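# Stack the tall tin on top of the low tin

## Task

Place the tall tin centred on the upper face of the low tin, without dropping or tossing either tin (that can fail it), then open the gripper and pull the arm away from the stack.

## Robot and tools

Robot: two arms, left_arm and right_arm, each with six revolute joints and a two-finger gripper. The scene frame has its origin at table-top height, midway between the nominal arm bases; +x points out over the table, +z up, and left_arm sits on the +y side (arm names do not match image sides). Calibrated bases: left_arm at (-0.001, +0.260, +0.044) m, quat_wxyz (+1.000, 0, 0, -0.016); right_arm at (+0.038, -0.296, +0.046) m, quat_wxyz (+1.000, 0, 0, -0.007). A camera stand is fixed behind the arms. Loose objects may occasionally get nudged by an outside push. Anything that falls or is left off the table fails the task.

Joint row: every command row is 14 plain numbers, always for both arms. First left_arm: shoulder, elbow, waist, wrist pitch, wrist yaw, wrist roll, then opening; then the same seven for right_arm. Note this order differs from the base-to-gripper order used for the ranges. Joint numbers are absolute target angles in radians (the same values Joint positions prints), not offsets. Stated ranges: waist -2.618 to 3.054, shoulder 0.000 to 3.142, elbow 0.000 to 3.142, wrist pitch -1.571 to 1.571, wrist yaw -1.571 to 1.571, wrist roll -2.094 to 2.094. True ends may differ by up to 0.059 rad. A target more than 0.059 rad beyond a stated end and farther out than the current angle gets the call refused; a target past the real end is clipped there and the result says "joint sent to its limit" (no such line does not prove more room). Opening is absolute, -1 (closed, 0 mm gap) to +1 (open, about 87 mm); 0.5 gives about 69 mm, 0 about 43 mm, -0.5 about 18 mm. To keep one gripper unchanged, resend its current command; a 0 is a real command.

Tools:
execute_actions(actions, cameras): actions is a list of up to 15-row tables; each row is one 1/30 s control step, and a short table repeats its last row to fill 15 steps. An empty list just returns state and images. cameras selects images: cam_left_wrist, cam_right_wrist; omitted/null/["all"] gives all, [] none; an unknown name voids the call.
move(target, speed, blend, opening_speed, blocking, cameras): target is one 14-number row or up to 15 rows (sharing 10 s total), driven as synchronized joint paths, so grippers trace curves. speed is the top joint rate in rad/s, 0.01 to 12.57, default 0.5, one value or one per target. blend (rad) rounds corners at intermediate targets. opening_speed (0.2 or more, scale units per second) ramps the fingers. blocking=false returns after about 0.5 s while the motion continues; a new move then replaces it. Paths ignore obstacles and the other arm. Minimum path length 0.5 s; paths over 10 s stop short.
wait(seconds 0 to 10): lets time pass holding commands; returns early if a running move ends.
stop(): brakes a running move; fast moves need room to stop.
zoom_image(camera, region [x0,y0,x1,y1] pixels, at most 504x504): closer view of the latest image from cam_left_wrist or cam_right_wrist.
finished_scene(scene): ends the current scene, given its number; irreversible. After it, make no further calls in that reply.

Results: end_effector_position (m) and end_effector_quat_wxyz per gripper in the scene frame; the point lies between the finger pads, just under 1 cm behind the tips. Fingers point along gripper +z and close along its y axis. Poses can be off by a few cm, more at long reach. Joint positions and Joint velocities list each arm in row order plus gripper (0 closed to 1 open). Joint targets shows what the joints are being driven toward now; resend these to hold still. Tool commands shows current gripper commands. grip_measured is on the -1..+1 command scale, with up to about 1 mm (0.043) error. "within noise" means an arm is at rest. "joint command not followed" means the clearance check altered some steps. Joint torques are in N m, positive toward larger angles, include arm weight, have offsets, and joints 1 to 3 wrap at ±28. move adds a "move:" line: done, off_target (rested more than 0.035 rad away), moving, held, fault, and limits=held if steps were withheld. Neither done nor off_target tells you about contact. Action results also list joint positions at some steps.

Motion limits: per step a joint target may lead its measured angle by at most 0.339 rad (waist, shoulder, elbow) or 2.2 rad (wrist joints); targets moving the gripper over 200 mm are scaled back, so far goals take several actions and may need resending. Friction and weight can leave joints short or past; tiny turns may not happen.

Gripping: to hold a tin, command an opening about 0.04 under the grip_measured reading at first contact; less margin grips more gently. Fast closes squeeze harder.

Cautions: move slowly near contact; speed and overshoot past contact raise impact force. Never drop, throw or release a moving tin; set the tall tin down gently and centred on the low tin, let it settle, open, then lift away. Avoid arm-to-arm contact, closing on the other gripper, and strain on camera cables. Long loaded holds, stretched poses or pushing at unreachable targets heat motors: MOTOR HOT at 75 °C, fault and fold at 90 °C, arm collapse at 100 °C. The scene keeps running while you compose replies.

Each tool is called after "Emit:" as name(argument=value, ...), one argument or row to a line, values as JSON.

## Session

Emit:
execute_actions(
  actions=[],
)

Scene clock: 0.00 s.
left_arm: end_effector_position=(+0.3443, +0.0768, +0.3321) grip_measured=+1.000 end_effector_quat_wxyz=(+0.392, +0.058, +0.903, -0.166) | right_arm: end_effector_position=(+0.4177, -0.1776, +0.2197) grip_measured=+1.000 end_effector_quat_wxyz=(+0.351, +0.163, +0.922, -0.010)
Joint names: [shoulder, elbow, waist, wrist pitch, wrist yaw, wrist roll]
Joint positions: left_arm=[1.467 1.641 -0.415 -0.866 0.012 -0.326 1] | right_arm=[1.604 1.426 0.428 -0.775 0.391 0.638 1]
Joint velocities: within noise
Joint torques (N m): no reading
Motor temperatures (°C): left_arm=[45 43 33 32 33 30 31] | right_arm=[35 44 35 32 34 32 29]
Heat: left arm: 45 °C; right arm: 44 °C.
Joint targets: left_arm=[1.459 1.651 -0.415 -0.862 0.012 -0.325] | right_arm=[1.590 1.440 0.428 -0.765 0.393 0.638]
Tool commands: left_gripper/opening=+1.0 right_gripper/opening=+1.0

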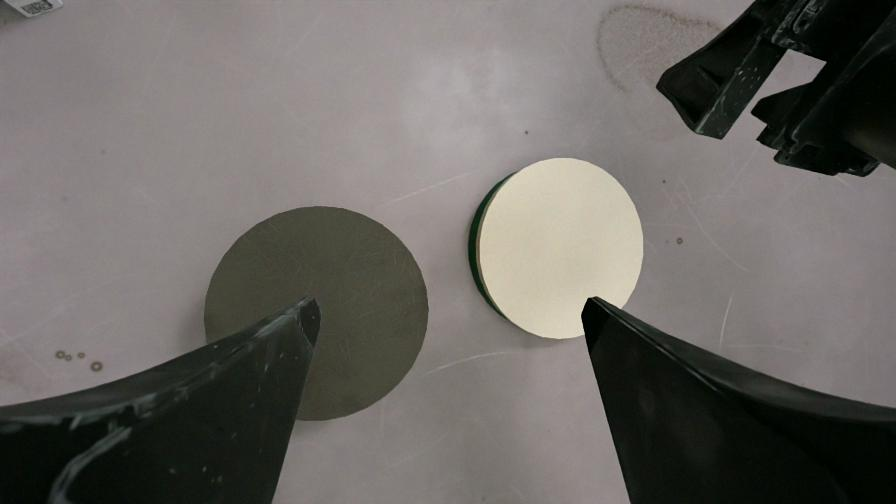

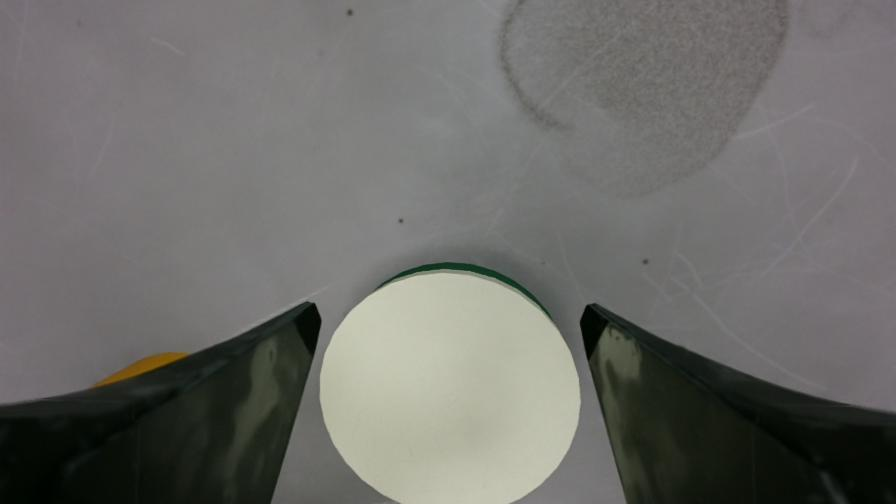

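Emit:
move(
  target=[1.68,0.93,0.509,-1.0,1.055,1.837,0.5,2.095,1.507,0.496,-0.715,-1.057,-1.325,0.5],
  speed=0.9,
)

Scene clock: 52.60 s.
left_arm: end_effector_position=(+0.2793, +0.2576, +0.1009) grip_measured=+0.500 end_effector_quat_wxyz=(+0.416, +0.512, +0.703, -0.264) | right_arm: end_effector_position=(+0.3493, +0.0096, +0.0979) grip_measured=+0.500 end_effector_quat_wxyz=(-0.282, +0.706, -0.504, -0.411)
Joint names: [shoulder, elbow, waist, wrist pitch, wrist yaw, wrist roll]
Joint positions: left_arm=[1.676 0.939 0.503 -0.988 1.023 1.816 0.75] | right_arm=[2.094 1.473 0.489 -0.74 -1.031 -1.308 0.75]
Joint velocities: within noise
Joint torques (N m): left_arm=[-6.38 4.04 0.72 -0.04 0.79 0.27] | right_arm=[-8.36 7.75 0.2 0.61 -0.65 -0.18]
Motor temperatures (°C): left_arm=[48 49 33 38 32 30 31] | right_arm=[43 49 35 35 33 32 29]
Heat: left arm: 49 °C; right arm: 49 °C.
Joint targets: left_arm=[1.680 0.930 0.509 -1.000 1.055 1.837] | right_arm=[2.095 1.507 0.496 -0.715 -1.057 -1.325]
move: done

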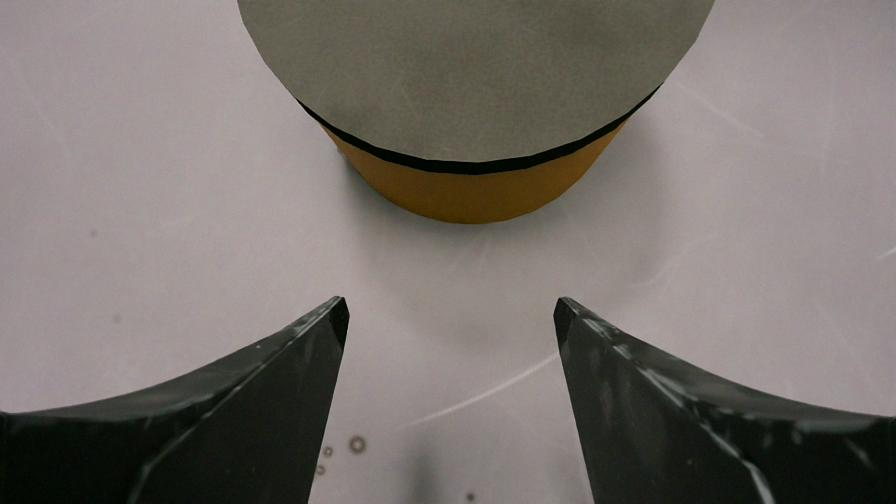

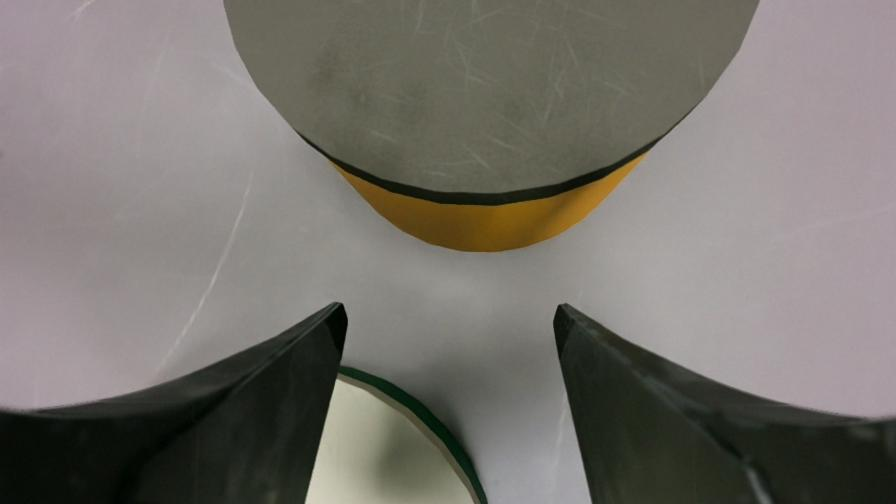

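Emit:
move(
  target=[
    [1.713,0.818,0.385,-0.64,1.065,1.59,0.5,2.15,1.453,0.529,-0.54,-1.045,-1.26,0.5],
    [1.65,0.712,0.138,-0.20,1.03,1.11,0.5,2.18,1.42,0.678,-0.275,-0.99,-0.993,0.5],
  ],
  speed=[0.35,0.14],
)

Scene clock: 127.30 s.
left_arm: end_effector_position=(+0.3019, +0.1972, +0.0492) grip_measured=+0.500 end_effector_quat_wxyz=(+0.372, +0.475, +0.758, -0.247) | right_arm: end_effector_position=(+0.3557, +0.0507, +0.0589) grip_measured=+0.500 end_effector_quat_wxyz=(-0.280, +0.694, -0.546, -0.376)
Joint names: [shoulder, elbow, waist, wrist pitch, wrist yaw, wrist roll]
Joint positions: left_arm=[1.658 0.719 0.198 -0.304 0.883 1.13 0.75] | right_arm=[2.16 1.423 0.594 -0.405 -0.906 -1.018 0.75]
Joint velocities: within noise
Joint torques (N m): left_arm=[-7.57 4.38 -4.74 1.75 1.86 -0.2] | right_arm=[-7.28 4.74 6.08 1.92 -1.24 0.27]
Motor temperatures (°C): left_arm=[47 45 33 33 34 30 31] | right_arm=[49 51 35 34 34 32 29]
Heat: left arm: 47 °C; right arm: 51 °C.
Joint targets: left_arm=[1.650 0.712 0.138 -0.200 1.030 1.110] | right_arm=[2.180 1.420 0.678 -0.275 -0.990 -0.993]
move: off_target (left_arm, right_arm); left_arm: the wrist yaw is farthest, 0.147 rad from its target; right_arm: the wrist pitch is farthest, 0.130 rad from its target

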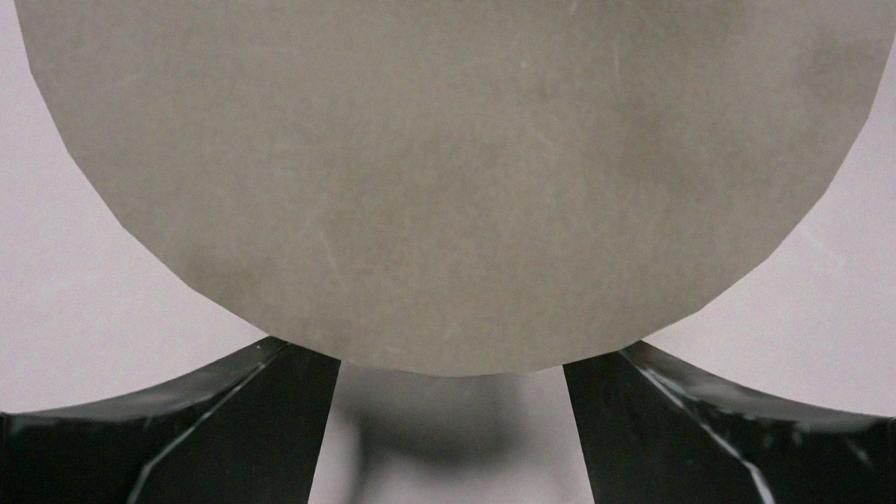

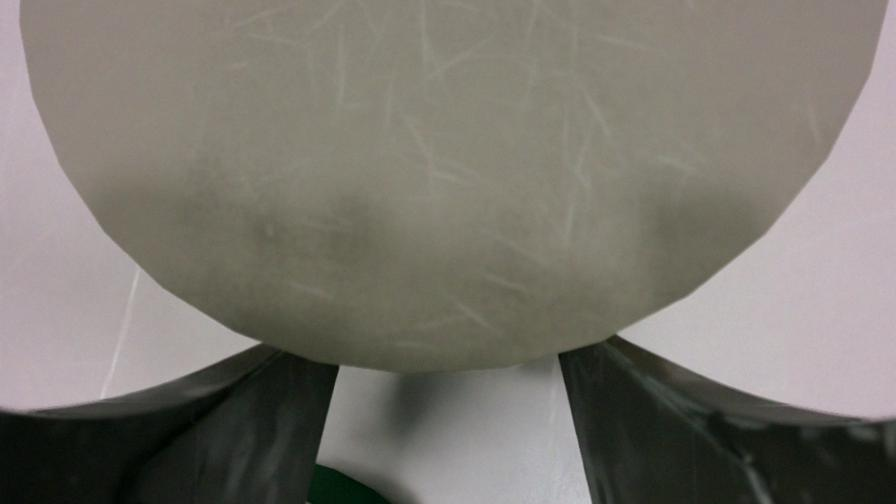

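Emit:
move(
  target=[
    [1.65,0.712,0.138,-0.20,1.11,1.11,0.5,2.18,1.42,0.678,-0.275,-1.07,-0.993,0.5],
    [1.51,0.850,0.138,-0.48,1.10,1.11,0.5,2.025,1.615,0.678,-0.615,-1.06,-0.993,0.5],
  ],
  speed=[0.15,0.2],
)

Scene clock: 134.33 s.
left_arm: end_effector_position=(+0.2953, +0.1923, +0.0929) grip_measured=+0.501 end_effector_quat_wxyz=(+0.367, +0.470, +0.760, -0.259) | right_arm: end_effector_position=(+0.3481, +0.0458, +0.1203) grip_measured=+0.501 end_effector_quat_wxyz=(-0.255, +0.694, -0.560, -0.375)
Joint names: [shoulder, elbow, waist, wrist pitch, wrist yaw, wrist roll]
Joint positions: left_arm=[1.539 0.804 0.191 -0.522 0.893 1.116 0.75] | right_arm=[2.07 1.566 0.6 -0.69 -0.886 -1.017 0.75]
Joint velocities: within noise
Joint torques (N m): left_arm=[-9.13 9.09 -4.03 1.1 2.45 -0.02] | right_arm=[-12.07 9.37 5.53 1.34 -2.24 0.24]
Motor temperatures (°C): left_arm=[47 46 33 35 36 30 31] | right_arm=[50 52 36 35 35 32 29]
Heat: left arm: 47 °C; right arm: 52 °C.
Joint targets: left_arm=[1.510 0.850 0.138 -0.480 1.100 1.110] | right_arm=[2.025 1.615 0.678 -0.615 -1.060 -0.993]
move: off_target (left_arm, right_arm); left_arm: the wrist yaw is farthest, 0.207 rad from its target; right_arm: the wrist yaw is farthest, 0.174 rad from its target

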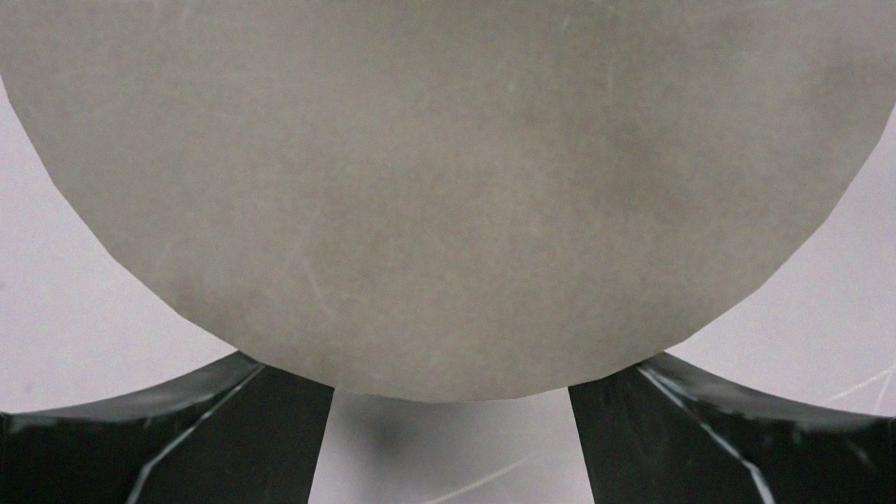

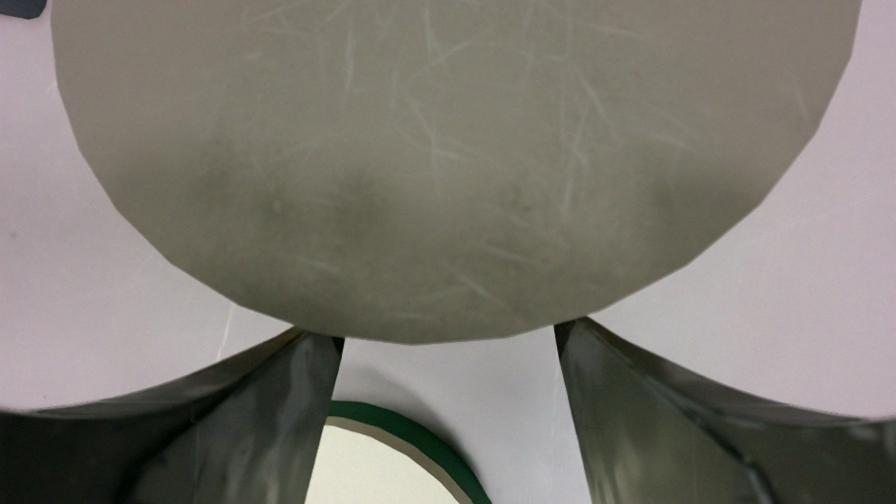

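Emit:
move(
  target=[
    [1.470,0.885,0.138,-0.545,1.11,1.11,0.5,2.025,1.615,0.678,-0.615,-1.07,-0.993,0.5],
    [1.577,1.012,-0.132,-0.49,1.09,1.04,0.5,1.726,1.126,0.527,-0.337,-1.04,-0.882,0.5],
    [1.806,1.284,-0.354,-0.57,1.095,1.075,0.5,1.476,0.79,0.321,-0.236,-1.015,-0.83,0.5],
  ],
  speed=[0.15,0.22,0.25],
  blend=[0.0,0.05,0],
)

Scene clock: 154.50 s.
left_arm: end_effector_position=(+0.3164, +0.0424, +0.1191) grip_measured=+0.501 end_effector_quat_wxyz=(+0.290, +0.629, +0.643, -0.327) | right_arm: end_effector_position=(+0.2993, -0.1114, +0.1023) grip_measured=+0.501 end_effector_quat_wxyz=(+0.322, -0.553, +0.701, +0.317)
Joint names: [shoulder, elbow, waist, wrist pitch, wrist yaw, wrist roll]
Joint positions: left_arm=[1.804 1.225 -0.28 -0.671 0.862 1.088 0.75] | right_arm=[1.509 0.781 0.28 -0.366 -0.84 -0.853 0.75]
Joint velocities: within noise
Joint torques (N m): left_arm=[-8.88 10.37 -5.82 1.72 2.71 -0.1] | right_arm=[-6.79 5.81 2.76 2 -2.21 0.23]
Motor temperatures (°C): left_arm=[50 49 34 35 43 30 31] | right_arm=[56 54 37 37 39 32 29]
Heat: left arm: 50 °C; right arm: 56 °C.
Joint targets: left_arm=[1.806 1.284 -0.354 -0.570 1.095 1.075] | right_arm=[1.476 0.790 0.321 -0.236 -1.015 -0.830]
move: off_target (left_arm, right_arm); left_arm: the wrist yaw is farthest, 0.233 rad from its target; right_arm: the wrist yaw is farthest, 0.175 rad from its target

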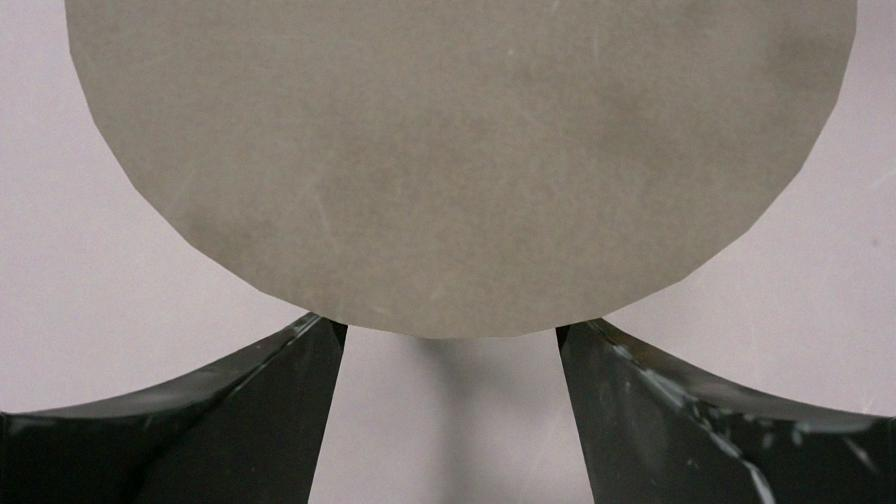

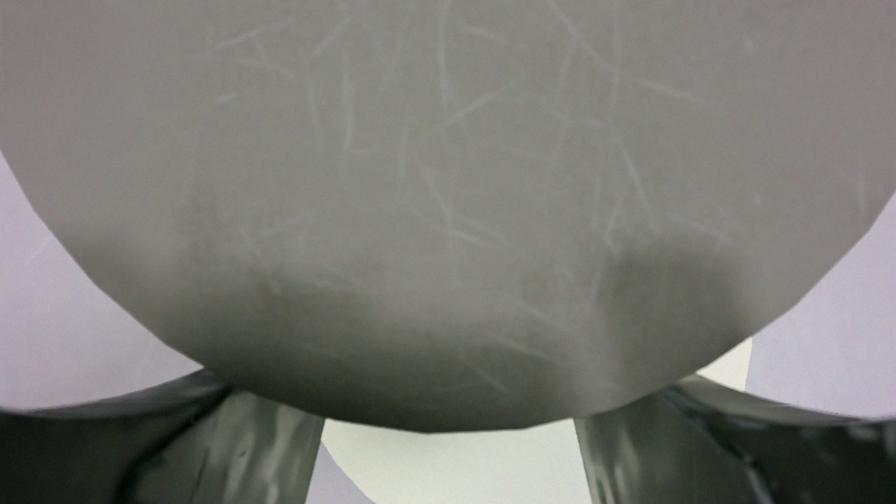

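Emit:
move(
  target=[2.09,1.713,-0.531,-0.79,1.14,1.16,0.5,1.28,0.642,0.029,-0.354,-1.075,-0.92,0.5],
  speed=0.25,
)

Scene clock: 168.73 s.
left_arm: end_effector_position=(+0.3420, -0.0413, +0.1303) grip_measured=+0.501 end_effector_quat_wxyz=(+0.266, +0.698, +0.562, -0.356) | right_arm: end_effector_position=(+0.2930, -0.1878, +0.1081) grip_measured=+0.501 end_effector_quat_wxyz=(+0.372, -0.469, +0.753, +0.273)
Joint names: [shoulder, elbow, waist, wrist pitch, wrist yaw, wrist roll]
Joint positions: left_arm=[2.086 1.66 -0.439 -0.864 0.89 1.179 0.75] | right_arm=[1.308 0.635 -0.003 -0.43 -0.871 -0.911 0.75]
Joint velocities: within noise
Joint torques (N m): left_arm=[-11.43 10.02 -7.2 1.43 2.88 -0.17] | right_arm=[-5.04 5.79 2.14 1.5 -2.55 -0.11]
Motor temperatures (°C): left_arm=[50 52 35 37 47 30 31] | right_arm=[51 52 37 41 41 32 29]
Heat: left arm: 52 °C; right arm: 52 °C.
Joint targets: left_arm=[2.090 1.713 -0.531 -0.790 1.140 1.160] | right_arm=[1.280 0.642 0.029 -0.354 -1.075 -0.920]
move: off_target (left_arm, right_arm); left_arm: the wrist yaw is farthest, 0.250 rad from its target; right_arm: the wrist yaw is farthest, 0.204 rad from its target

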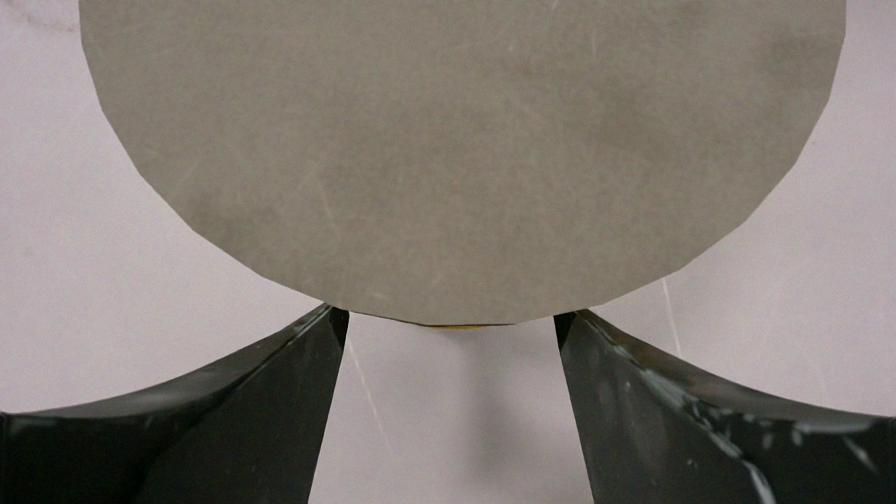

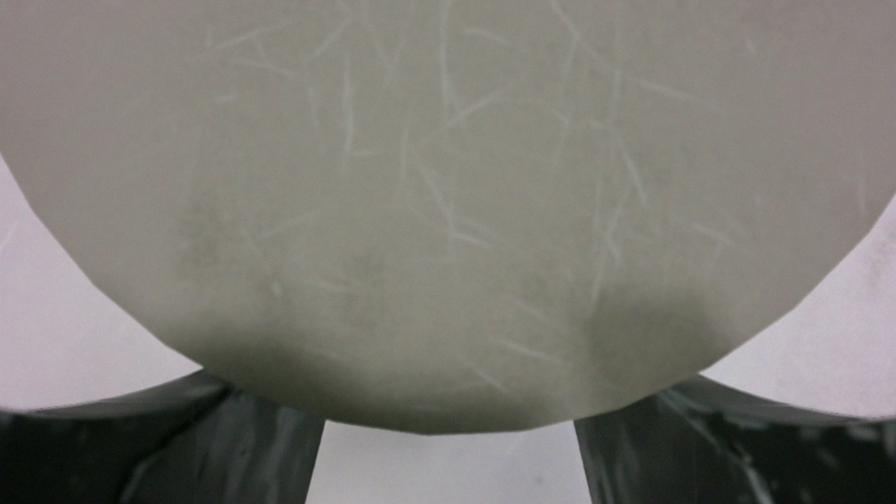

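Emit:
move(
  target=[2.116,1.646,-0.555,-0.657,1.135,1.115,0.5,1.356,0.591,-0.008,-0.291,-1.079,-0.993,0.5],
  speed=0.1,
)

Scene clock: 179.90 s.
left_arm: end_effector_position=(+0.3450, -0.0504, +0.1235) grip_measured=+0.501 end_effector_quat_wxyz=(+0.273, +0.694, +0.560, -0.360) | right_arm: end_effector_position=(+0.2977, -0.1963, +0.0967) grip_measured=+0.501 end_effector_quat_wxyz=(+0.386, -0.475, +0.745, +0.266)
Joint names: [shoulder, elbow, waist, wrist pitch, wrist yaw, wrist roll]
Joint positions: left_arm=[2.104 1.65 -0.451 -0.801 0.899 1.146 0.75] | right_arm=[1.342 0.601 -0.046 -0.372 -0.896 -0.972 0.75]
Joint velocities: within noise
Joint torques (N m): left_arm=[-10.78 5.45 -8.23 2.14 2.74 -0.32] | right_arm=[-1.88 4.25 2.59 1.54 -2.33 -0.25]
Motor temperatures (°C): left_arm=[51 52 36 38 51 30 31] | right_arm=[48 52 36 41 42 32 29]
Heat: left arm: 52 °C; right arm: 52 °C.
Joint targets: left_arm=[2.116 1.646 -0.555 -0.657 1.135 1.115] | right_arm=[1.356 0.591 -0.008 -0.291 -1.079 -0.993]
move: off_target (left_arm, right_arm); left_arm: the wrist yaw is farthest, 0.236 rad from its target; right_arm: the wrist yaw is farthest, 0.183 rad from its target

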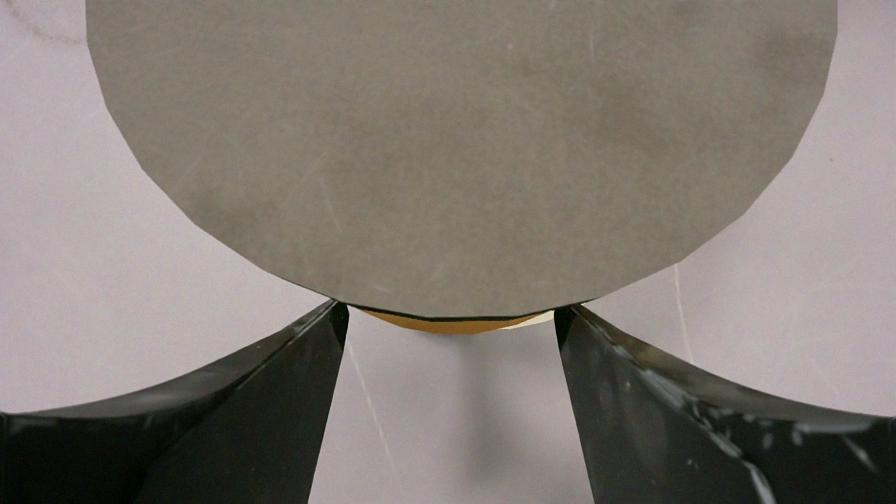

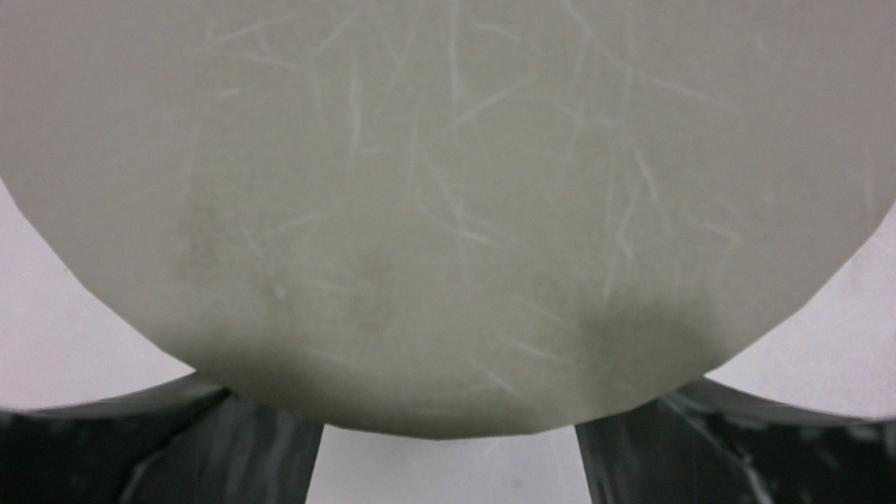

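Emit:
move(
  target=[2.074,1.577,-0.573,-0.618,1.135,1.115,0.5,1.296,0.546,-0.016,-0.306,-1.079,-0.993,0.5],
  speed=0.1,
)

Scene clock: 192.33 s.
left_arm: end_effector_position=(+0.3407, -0.0514, +0.1103) grip_measured=+0.501 end_effector_quat_wxyz=(+0.277, +0.696, +0.557, -0.359) | right_arm: end_effector_position=(+0.2952, -0.1997, +0.0947) grip_measured=+0.501 end_effector_quat_wxyz=(+0.399, -0.483, +0.739, +0.249)
Joint names: [shoulder, elbow, waist, wrist pitch, wrist yaw, wrist roll]
Joint positions: left_arm=[2.098 1.583 -0.457 -0.728 0.899 1.144 0.75] | right_arm=[1.304 0.559 -0.055 -0.339 -0.888 -0.993 0.75]
Joint velocities: within noise
Joint torques (N m): left_arm=[-14.19 5.22 -9.16 1.81 2.75 -0.29] | right_arm=[-3.34 4.04 2.59 1.12 -2.41 -0.01]
Motor temperatures (°C): left_arm=[52 50 38 41 52 30 31] | right_arm=[45 51 36 40 43 32 29]
Heat: left arm: 52 °C; right arm: 51 °C.
Joint targets: left_arm=[2.074 1.577 -0.573 -0.618 1.135 1.115] | right_arm=[1.296 0.546 -0.016 -0.306 -1.079 -0.993]
move: off_target (left_arm, right_arm); left_arm: the wrist yaw is farthest, 0.236 rad from its target; right_arm: the wrist yaw is farthest, 0.191 rad from its target

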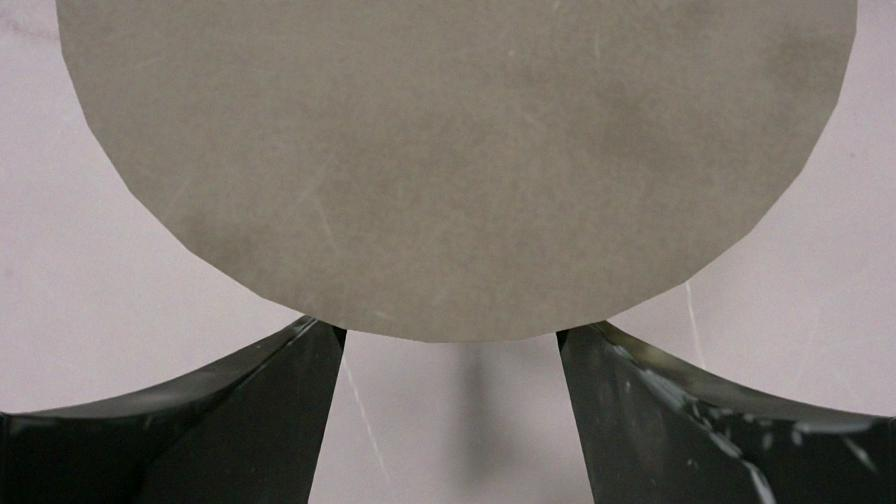

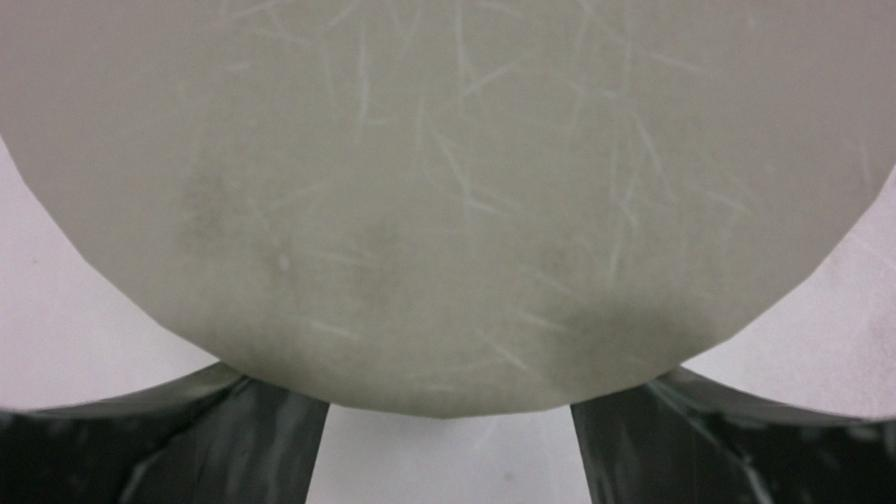

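Emit:
move(
  target=[2.080,1.503,-0.565,-0.533,1.13,1.115,0.5,1.319,0.471,-0.02,-0.209,-1.075,-0.993,0.5],
  speed=0.08,
)

Scene clock: 202.03 s.
left_arm: end_effector_position=(+0.3387, -0.0455, +0.0936) grip_measured=+0.501 end_effector_quat_wxyz=(+0.275, +0.699, +0.563, -0.345) | right_arm: end_effector_position=(+0.2948, -0.1962, +0.0887) grip_measured=+0.501 end_effector_quat_wxyz=(+0.422, -0.489, +0.722, +0.249)
Joint names: [shoulder, elbow, waist, wrist pitch, wrist yaw, wrist roll]
Joint positions: left_arm=[2.089 1.513 -0.457 -0.661 0.868 1.139 0.75] | right_arm=[1.301 0.495 -0.06 -0.23 -0.922 -0.994 0.75]
Joint velocities: within noise
Joint torques (N m): left_arm=[-12.66 5 -8.5 1.99 2.99 -0.24] | right_arm=[-1.22 3.02 2.67 1.05 -1.98 0]
Motor temperatures (°C): left_arm=[54 49 39 41 54 30 31] | right_arm=[43 50 36 39 44 32 29]
Heat: left arm: 54 °C; right arm: 50 °C.
Joint targets: left_arm=[2.080 1.503 -0.565 -0.533 1.130 1.115] | right_arm=[1.319 0.471 -0.020 -0.209 -1.075 -0.993]
move: off_target (left_arm, right_arm); left_arm: the wrist yaw is farthest, 0.262 rad from its target; right_arm: the wrist yaw is farthest, 0.153 rad from its target

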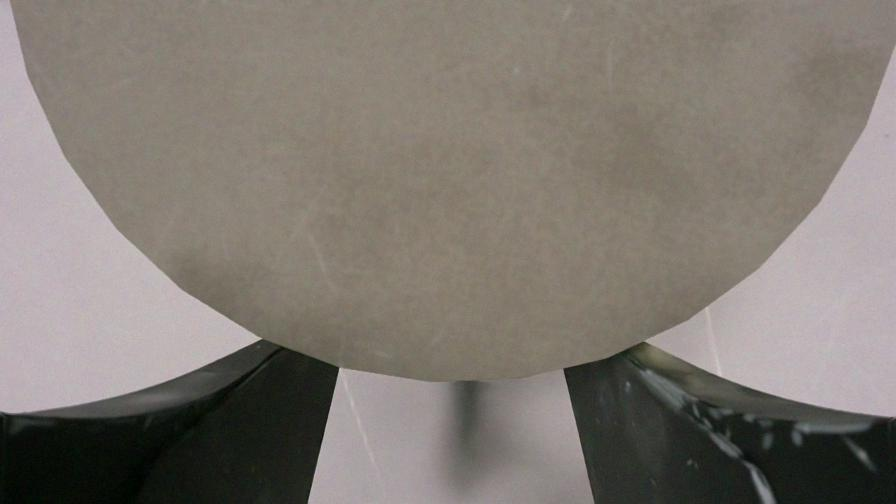

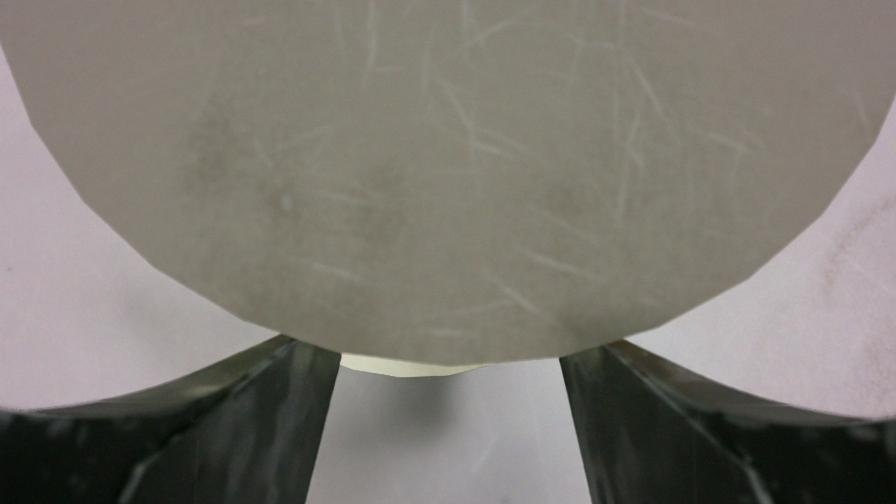

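Emit:
move(
  target=[2.045,1.445,-0.575,-0.505,1.12,1.115,0.5,1.265,0.431,-0.035,-0.232,-1.07,-0.993,0.5],
  speed=0.1,
)

Scene clock: 219.07 s.
left_arm: end_effector_position=(+0.3338, -0.0472, +0.0933) grip_measured=+0.501 end_effector_quat_wxyz=(+0.287, +0.697, +0.558, -0.348) | right_arm: end_effector_position=(+0.2896, -0.1986, +0.0871) grip_measured=+0.501 end_effector_quat_wxyz=(+0.430, -0.488, +0.721, +0.241)
Joint names: [shoulder, elbow, waist, wrist pitch, wrist yaw, wrist roll]
Joint positions: left_arm=[2.062 1.456 -0.461 -0.598 0.883 1.124 0.75] | right_arm=[1.262 0.455 -0.07 -0.211 -0.921 -0.996 0.75]
Joint velocities: within noise
Joint torques (N m): left_arm=[-13.22 4.77 -9.01 1.73 2.73 -0.06] | right_arm=[-2.11 3.04 2.35 0.69 -1.93 0.03]
Motor temperatures (°C): left_arm=[58 49 41 42 58 30 31] | right_arm=[40 48 36 38 43 32 29]
Heat: left arm: 58 °C; right arm: 48 °C.
Joint targets: left_arm=[2.045 1.445 -0.575 -0.505 1.120 1.115] | right_arm=[1.265 0.431 -0.035 -0.232 -1.070 -0.993]
move: off_target (left_arm, right_arm); left_arm: the wrist yaw is farthest, 0.237 rad from its target; right_arm: the wrist yaw is farthest, 0.149 rad from its target

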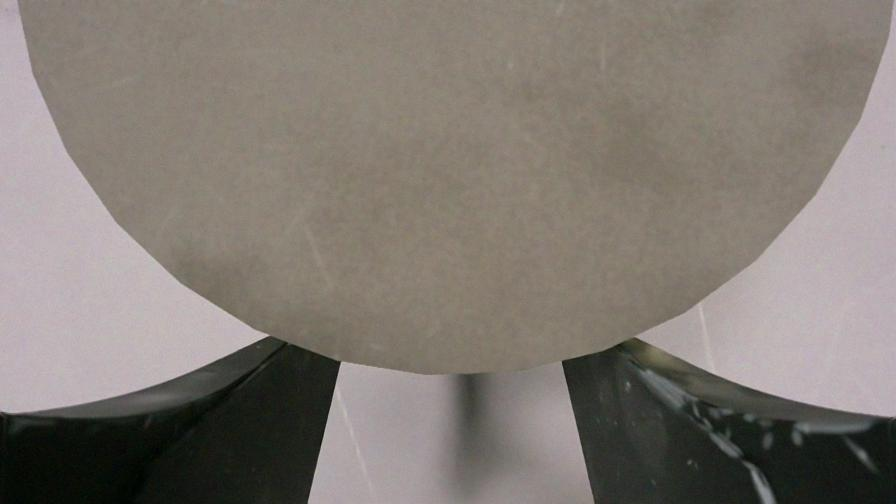

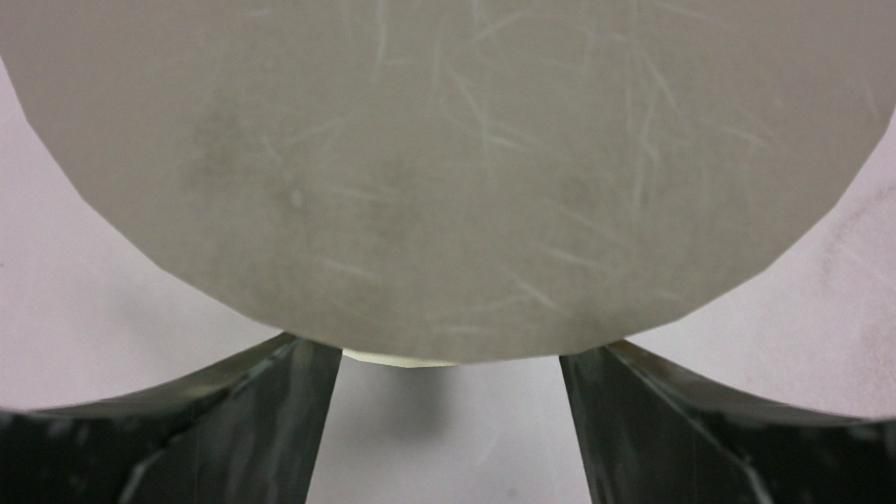

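Emit:
move(
  target=[2.004,1.382,-0.582,-0.472,1.11,1.105,0.5,1.202,0.390,-0.035,-0.255,-1.06,-0.993,0.5],
  speed=0.1,
)

Scene clock: 235.73 s.
left_arm: end_effector_position=(+0.3238, -0.0471, +0.0933) grip_measured=+0.501 end_effector_quat_wxyz=(+0.291, +0.697, +0.555, -0.349) | right_arm: end_effector_position=(+0.2798, -0.1988, +0.0867) grip_measured=+0.501 end_effector_quat_wxyz=(+0.433, -0.490, +0.719, +0.234)
Joint names: [shoulder, elbow, waist, wrist pitch, wrist yaw, wrist roll]
Joint positions: left_arm=[2.025 1.394 -0.471 -0.554 0.883 1.108 0.75] | right_arm=[1.199 0.413 -0.07 -0.218 -0.914 -0.996 0.751]
Joint velocities: within noise
Joint torques (N m): left_arm=[-13.15 4.77 -8.77 1.6 2.63 0] | right_arm=[-1.73 3.18 2.36 0.55 -1.89 0.03]
Motor temperatures (°C): left_arm=[59 48 42 42 59 30 31] | right_arm=[39 48 36 37 43 32 29]
Heat: left arm: 59 °C; right arm: 48 °C.
Joint targets: left_arm=[2.004 1.382 -0.582 -0.472 1.110 1.105] | right_arm=[1.202 0.390 -0.035 -0.255 -1.060 -0.993]
move: off_target (left_arm, right_arm); left_arm: the wrist yaw is farthest, 0.227 rad from its target; right_arm: the wrist yaw is farthest, 0.146 rad from its target

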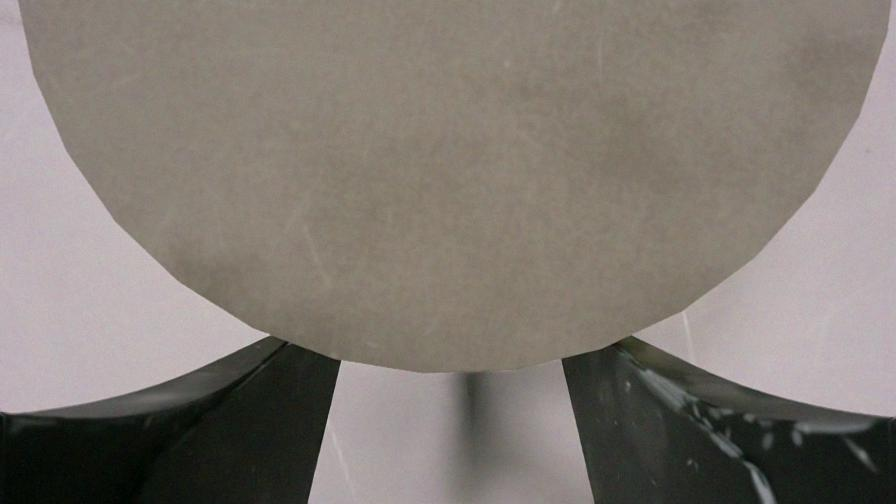

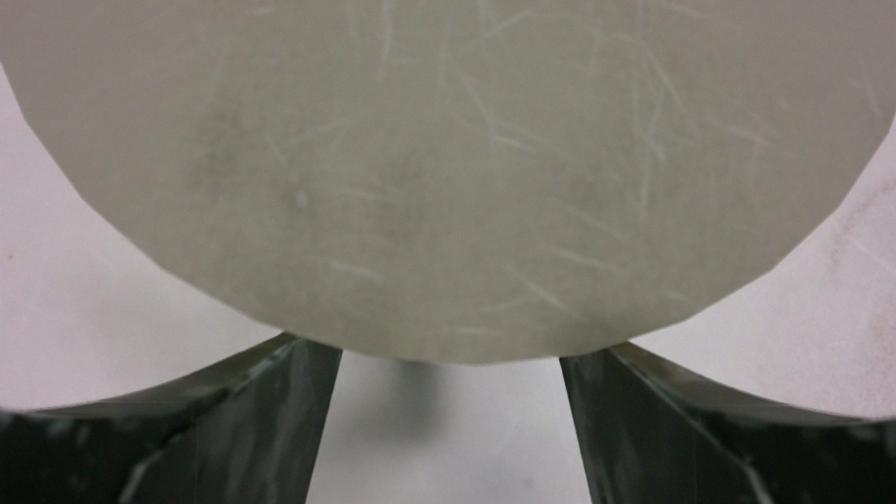

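Emit:
move(
  target=[2.048,1.381,-0.575,-0.432,1.11,1.105,0.5,1.283,0.366,-0.035,-0.150,-1.06,-0.993,0.5],
  speed=0.08,
)

Scene clock: 258.13 s.
left_arm: end_effector_position=(+0.3240, -0.0473, +0.0932) grip_measured=+0.501 end_effector_quat_wxyz=(+0.291, +0.696, +0.556, -0.349) | right_arm: end_effector_position=(+0.2794, -0.1987, +0.0722) grip_measured=+0.501 end_effector_quat_wxyz=(+0.426, -0.487, +0.724, +0.240)
Joint names: [shoulder, elbow, waist, wrist pitch, wrist yaw, wrist roll]
Joint positions: left_arm=[2.025 1.393 -0.471 -0.55 0.883 1.105 0.75] | right_arm=[1.261 0.389 -0.07 -0.152 -0.914 -0.996 0.751]
Joint velocities: within noise
Joint torques (N m): left_arm=[-8.83 4.77 -8.24 1.96 2.64 0.03] | right_arm=[-0.46 2.93 2.35 0.9 -1.89 0.02]
Motor temperatures (°C): left_arm=[59 47 43 42 60 30 31] | right_arm=[38 47 36 35 44 32 29]
Heat: left arm: 60 °C; right arm: 47 °C.
Joint targets: left_arm=[2.048 1.381 -0.575 -0.432 1.110 1.105] | right_arm=[1.283 0.366 -0.035 -0.150 -1.060 -0.993]
move: off_target (left_arm, right_arm); left_arm: the wrist yaw is farthest, 0.227 rad from its target; right_arm: the wrist yaw is farthest, 0.146 rad from its target

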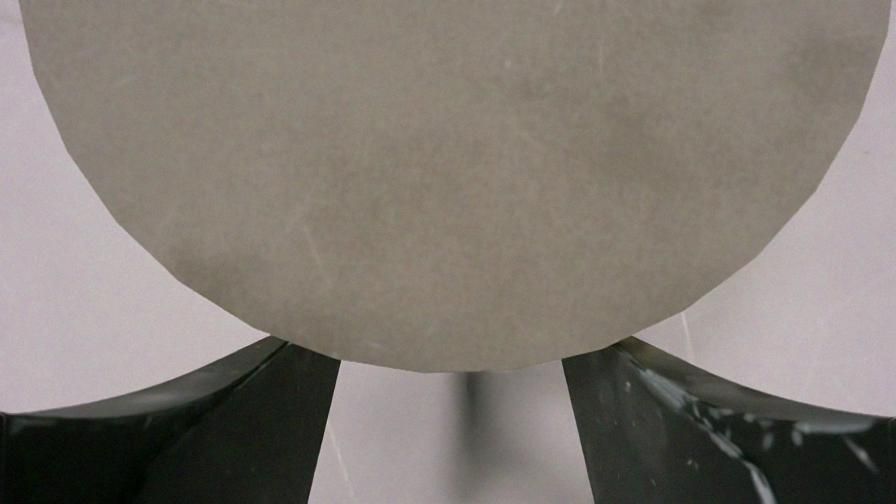

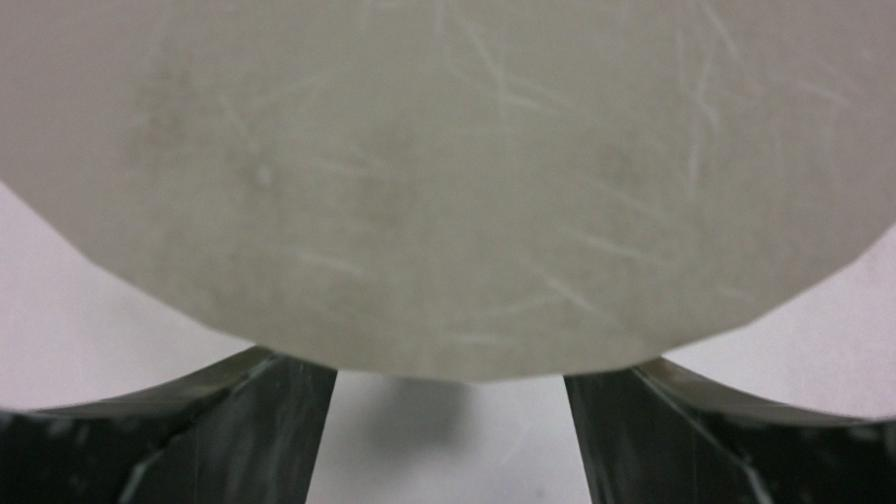

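Emit:
move(
  target=[
    [2.035,1.388,-0.475,-0.52,0.883,1.105,0.5,1.265,0.385,-0.068,-0.150,-0.914,-0.996,0.5],
    [2.135,1.610,-0.342,-0.965,1.065,1.53,0.5,1.455,0.620,-0.302,-0.655,-1.065,-1.51,0.5],
  ],
  speed=[0.08,0.2],
)

Scene clock: 279.23 s.
left_arm: end_effector_position=(+0.3321, -0.0135, +0.1065) grip_measured=+0.500 end_effector_quat_wxyz=(+0.290, +0.713, +0.495, -0.403) | right_arm: end_effector_position=(+0.2723, -0.2344, +0.0771) grip_measured=+0.500 end_effector_quat_wxyz=(+0.408, -0.499, +0.710, +0.284)
Joint names: [shoulder, elbow, waist, wrist pitch, wrist yaw, wrist roll]
Joint positions: left_arm=[2.127 1.579 -0.348 -0.955 1.038 1.507 0.75] | right_arm=[1.451 0.592 -0.294 -0.641 -1.039 -1.494 0.75]
Joint velocities: within noise
Joint torques (N m): left_arm=[-10.86 7.84 0.72 0.26 0.74 0.29] | right_arm=[-2.7 6.54 -0.91 0.06 -0.67 -0.16]
Motor temperatures (°C): left_arm=[57 47 42 43 57 30 31] | right_arm=[37 47 36 35 43 32 29]
Heat: left arm: 57 °C; right arm: 47 °C.
Joint targets: left_arm=[2.135 1.610 -0.342 -0.965 1.065 1.530] | right_arm=[1.455 0.620 -0.302 -0.655 -1.065 -1.510]
move: done

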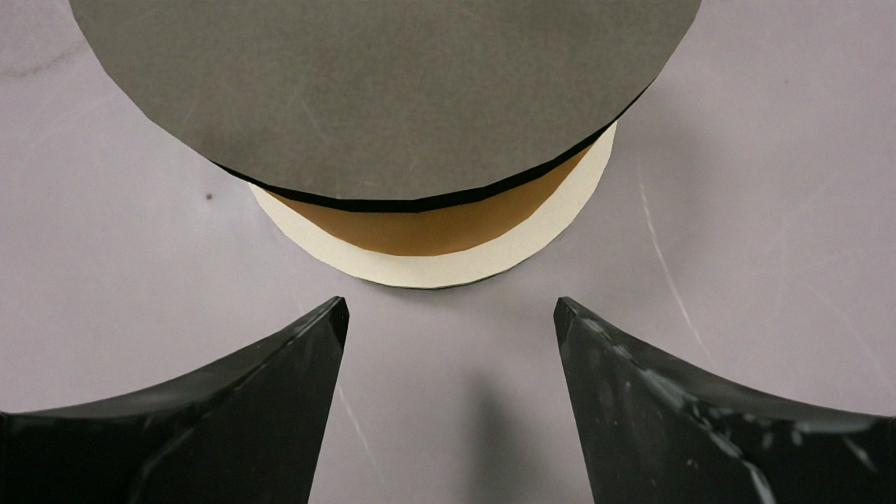

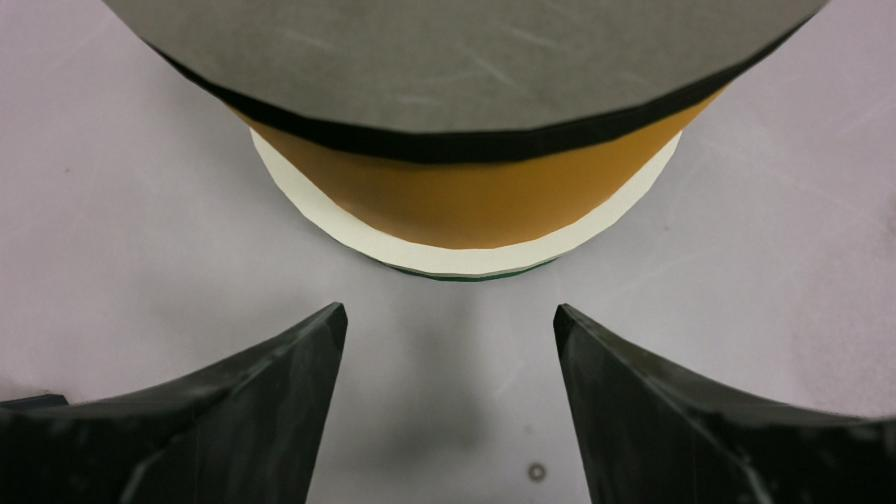

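Emit:
move(
  target=[
    [2.055,1.770,-0.330,-1.20,1.065,1.56,0.5,1.32,0.74,-0.36,-0.95,-1.065,-1.55,0.5],
    [1.2,1.2,0.2,-1.0,0.3,0.6,0.5,1.0,1.1,-0.4,-1.0,-0.3,-0.5,0.5],
  ],
  speed=[0.4,0.7],
  blend=[0.05,0],
)

Emit:
finished_scene(
  scene=3,
)

Scene clock: 287.50 s.
left_arm: end_effector_position=(+0.2740, +0.2724, +0.2370) grip_measured=+0.500 end_effector_quat_wxyz=(+0.309, +0.254, +0.916, -0.037) | right_arm: end_effector_position=(+0.2699, -0.3586, +0.2381) grip_measured=+0.500 end_effector_quat_wxyz=(+0.344, -0.099, +0.934, -0.005)
Joint names: [shoulder, elbow, waist, wrist pitch, wrist yaw, wrist roll]
Joint positions: left_arm=[1.207 1.213 0.193 -1.018 0.314 0.611 0.75] | right_arm=[1.006 1.069 -0.392 -0.995 -0.313 -0.514 0.75]
Joint velocities: within noise
Joint torques (N m): left_arm=[-4.46 5.09 0.75 1.33 -0.01 -0.11] | right_arm=[-1.73 8.21 -0.92 1.09 0.11 0.13]
Motor temperatures (°C): left_arm=[58 48 40 41 53 30 31] | right_arm=[37 48 35 34 41 32 29]
Heat: left arm: 58 °C; right arm: 48 °C.
Joint targets: left_arm=[1.200 1.200 0.200 -1.000 0.300 0.600] | right_arm=[1.000 1.100 -0.400 -1.000 -0.300 -0.500]
move: done

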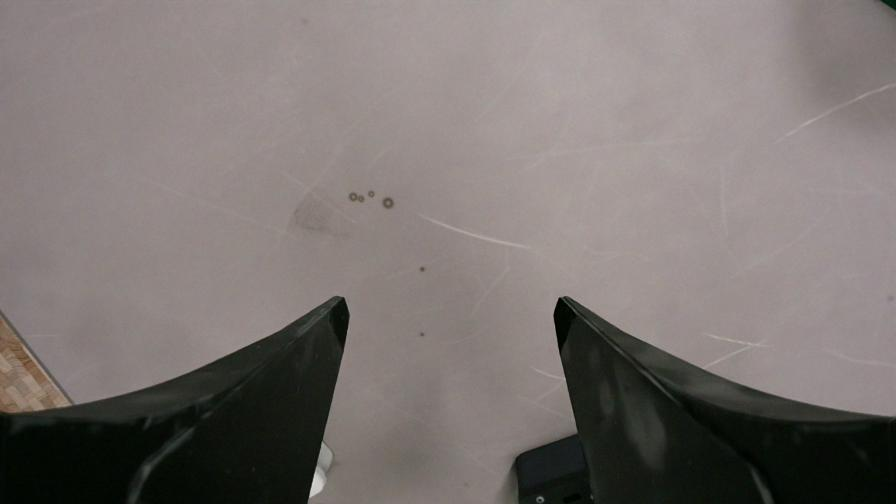

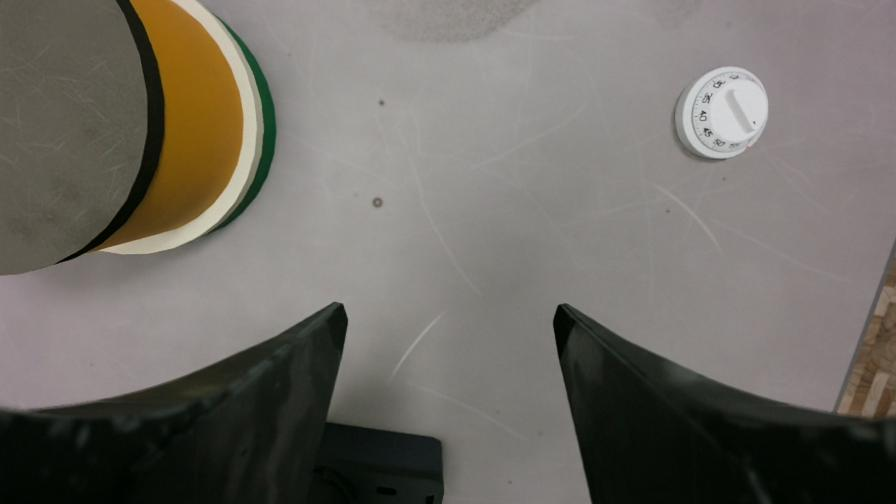

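The scene is finished: the task was done.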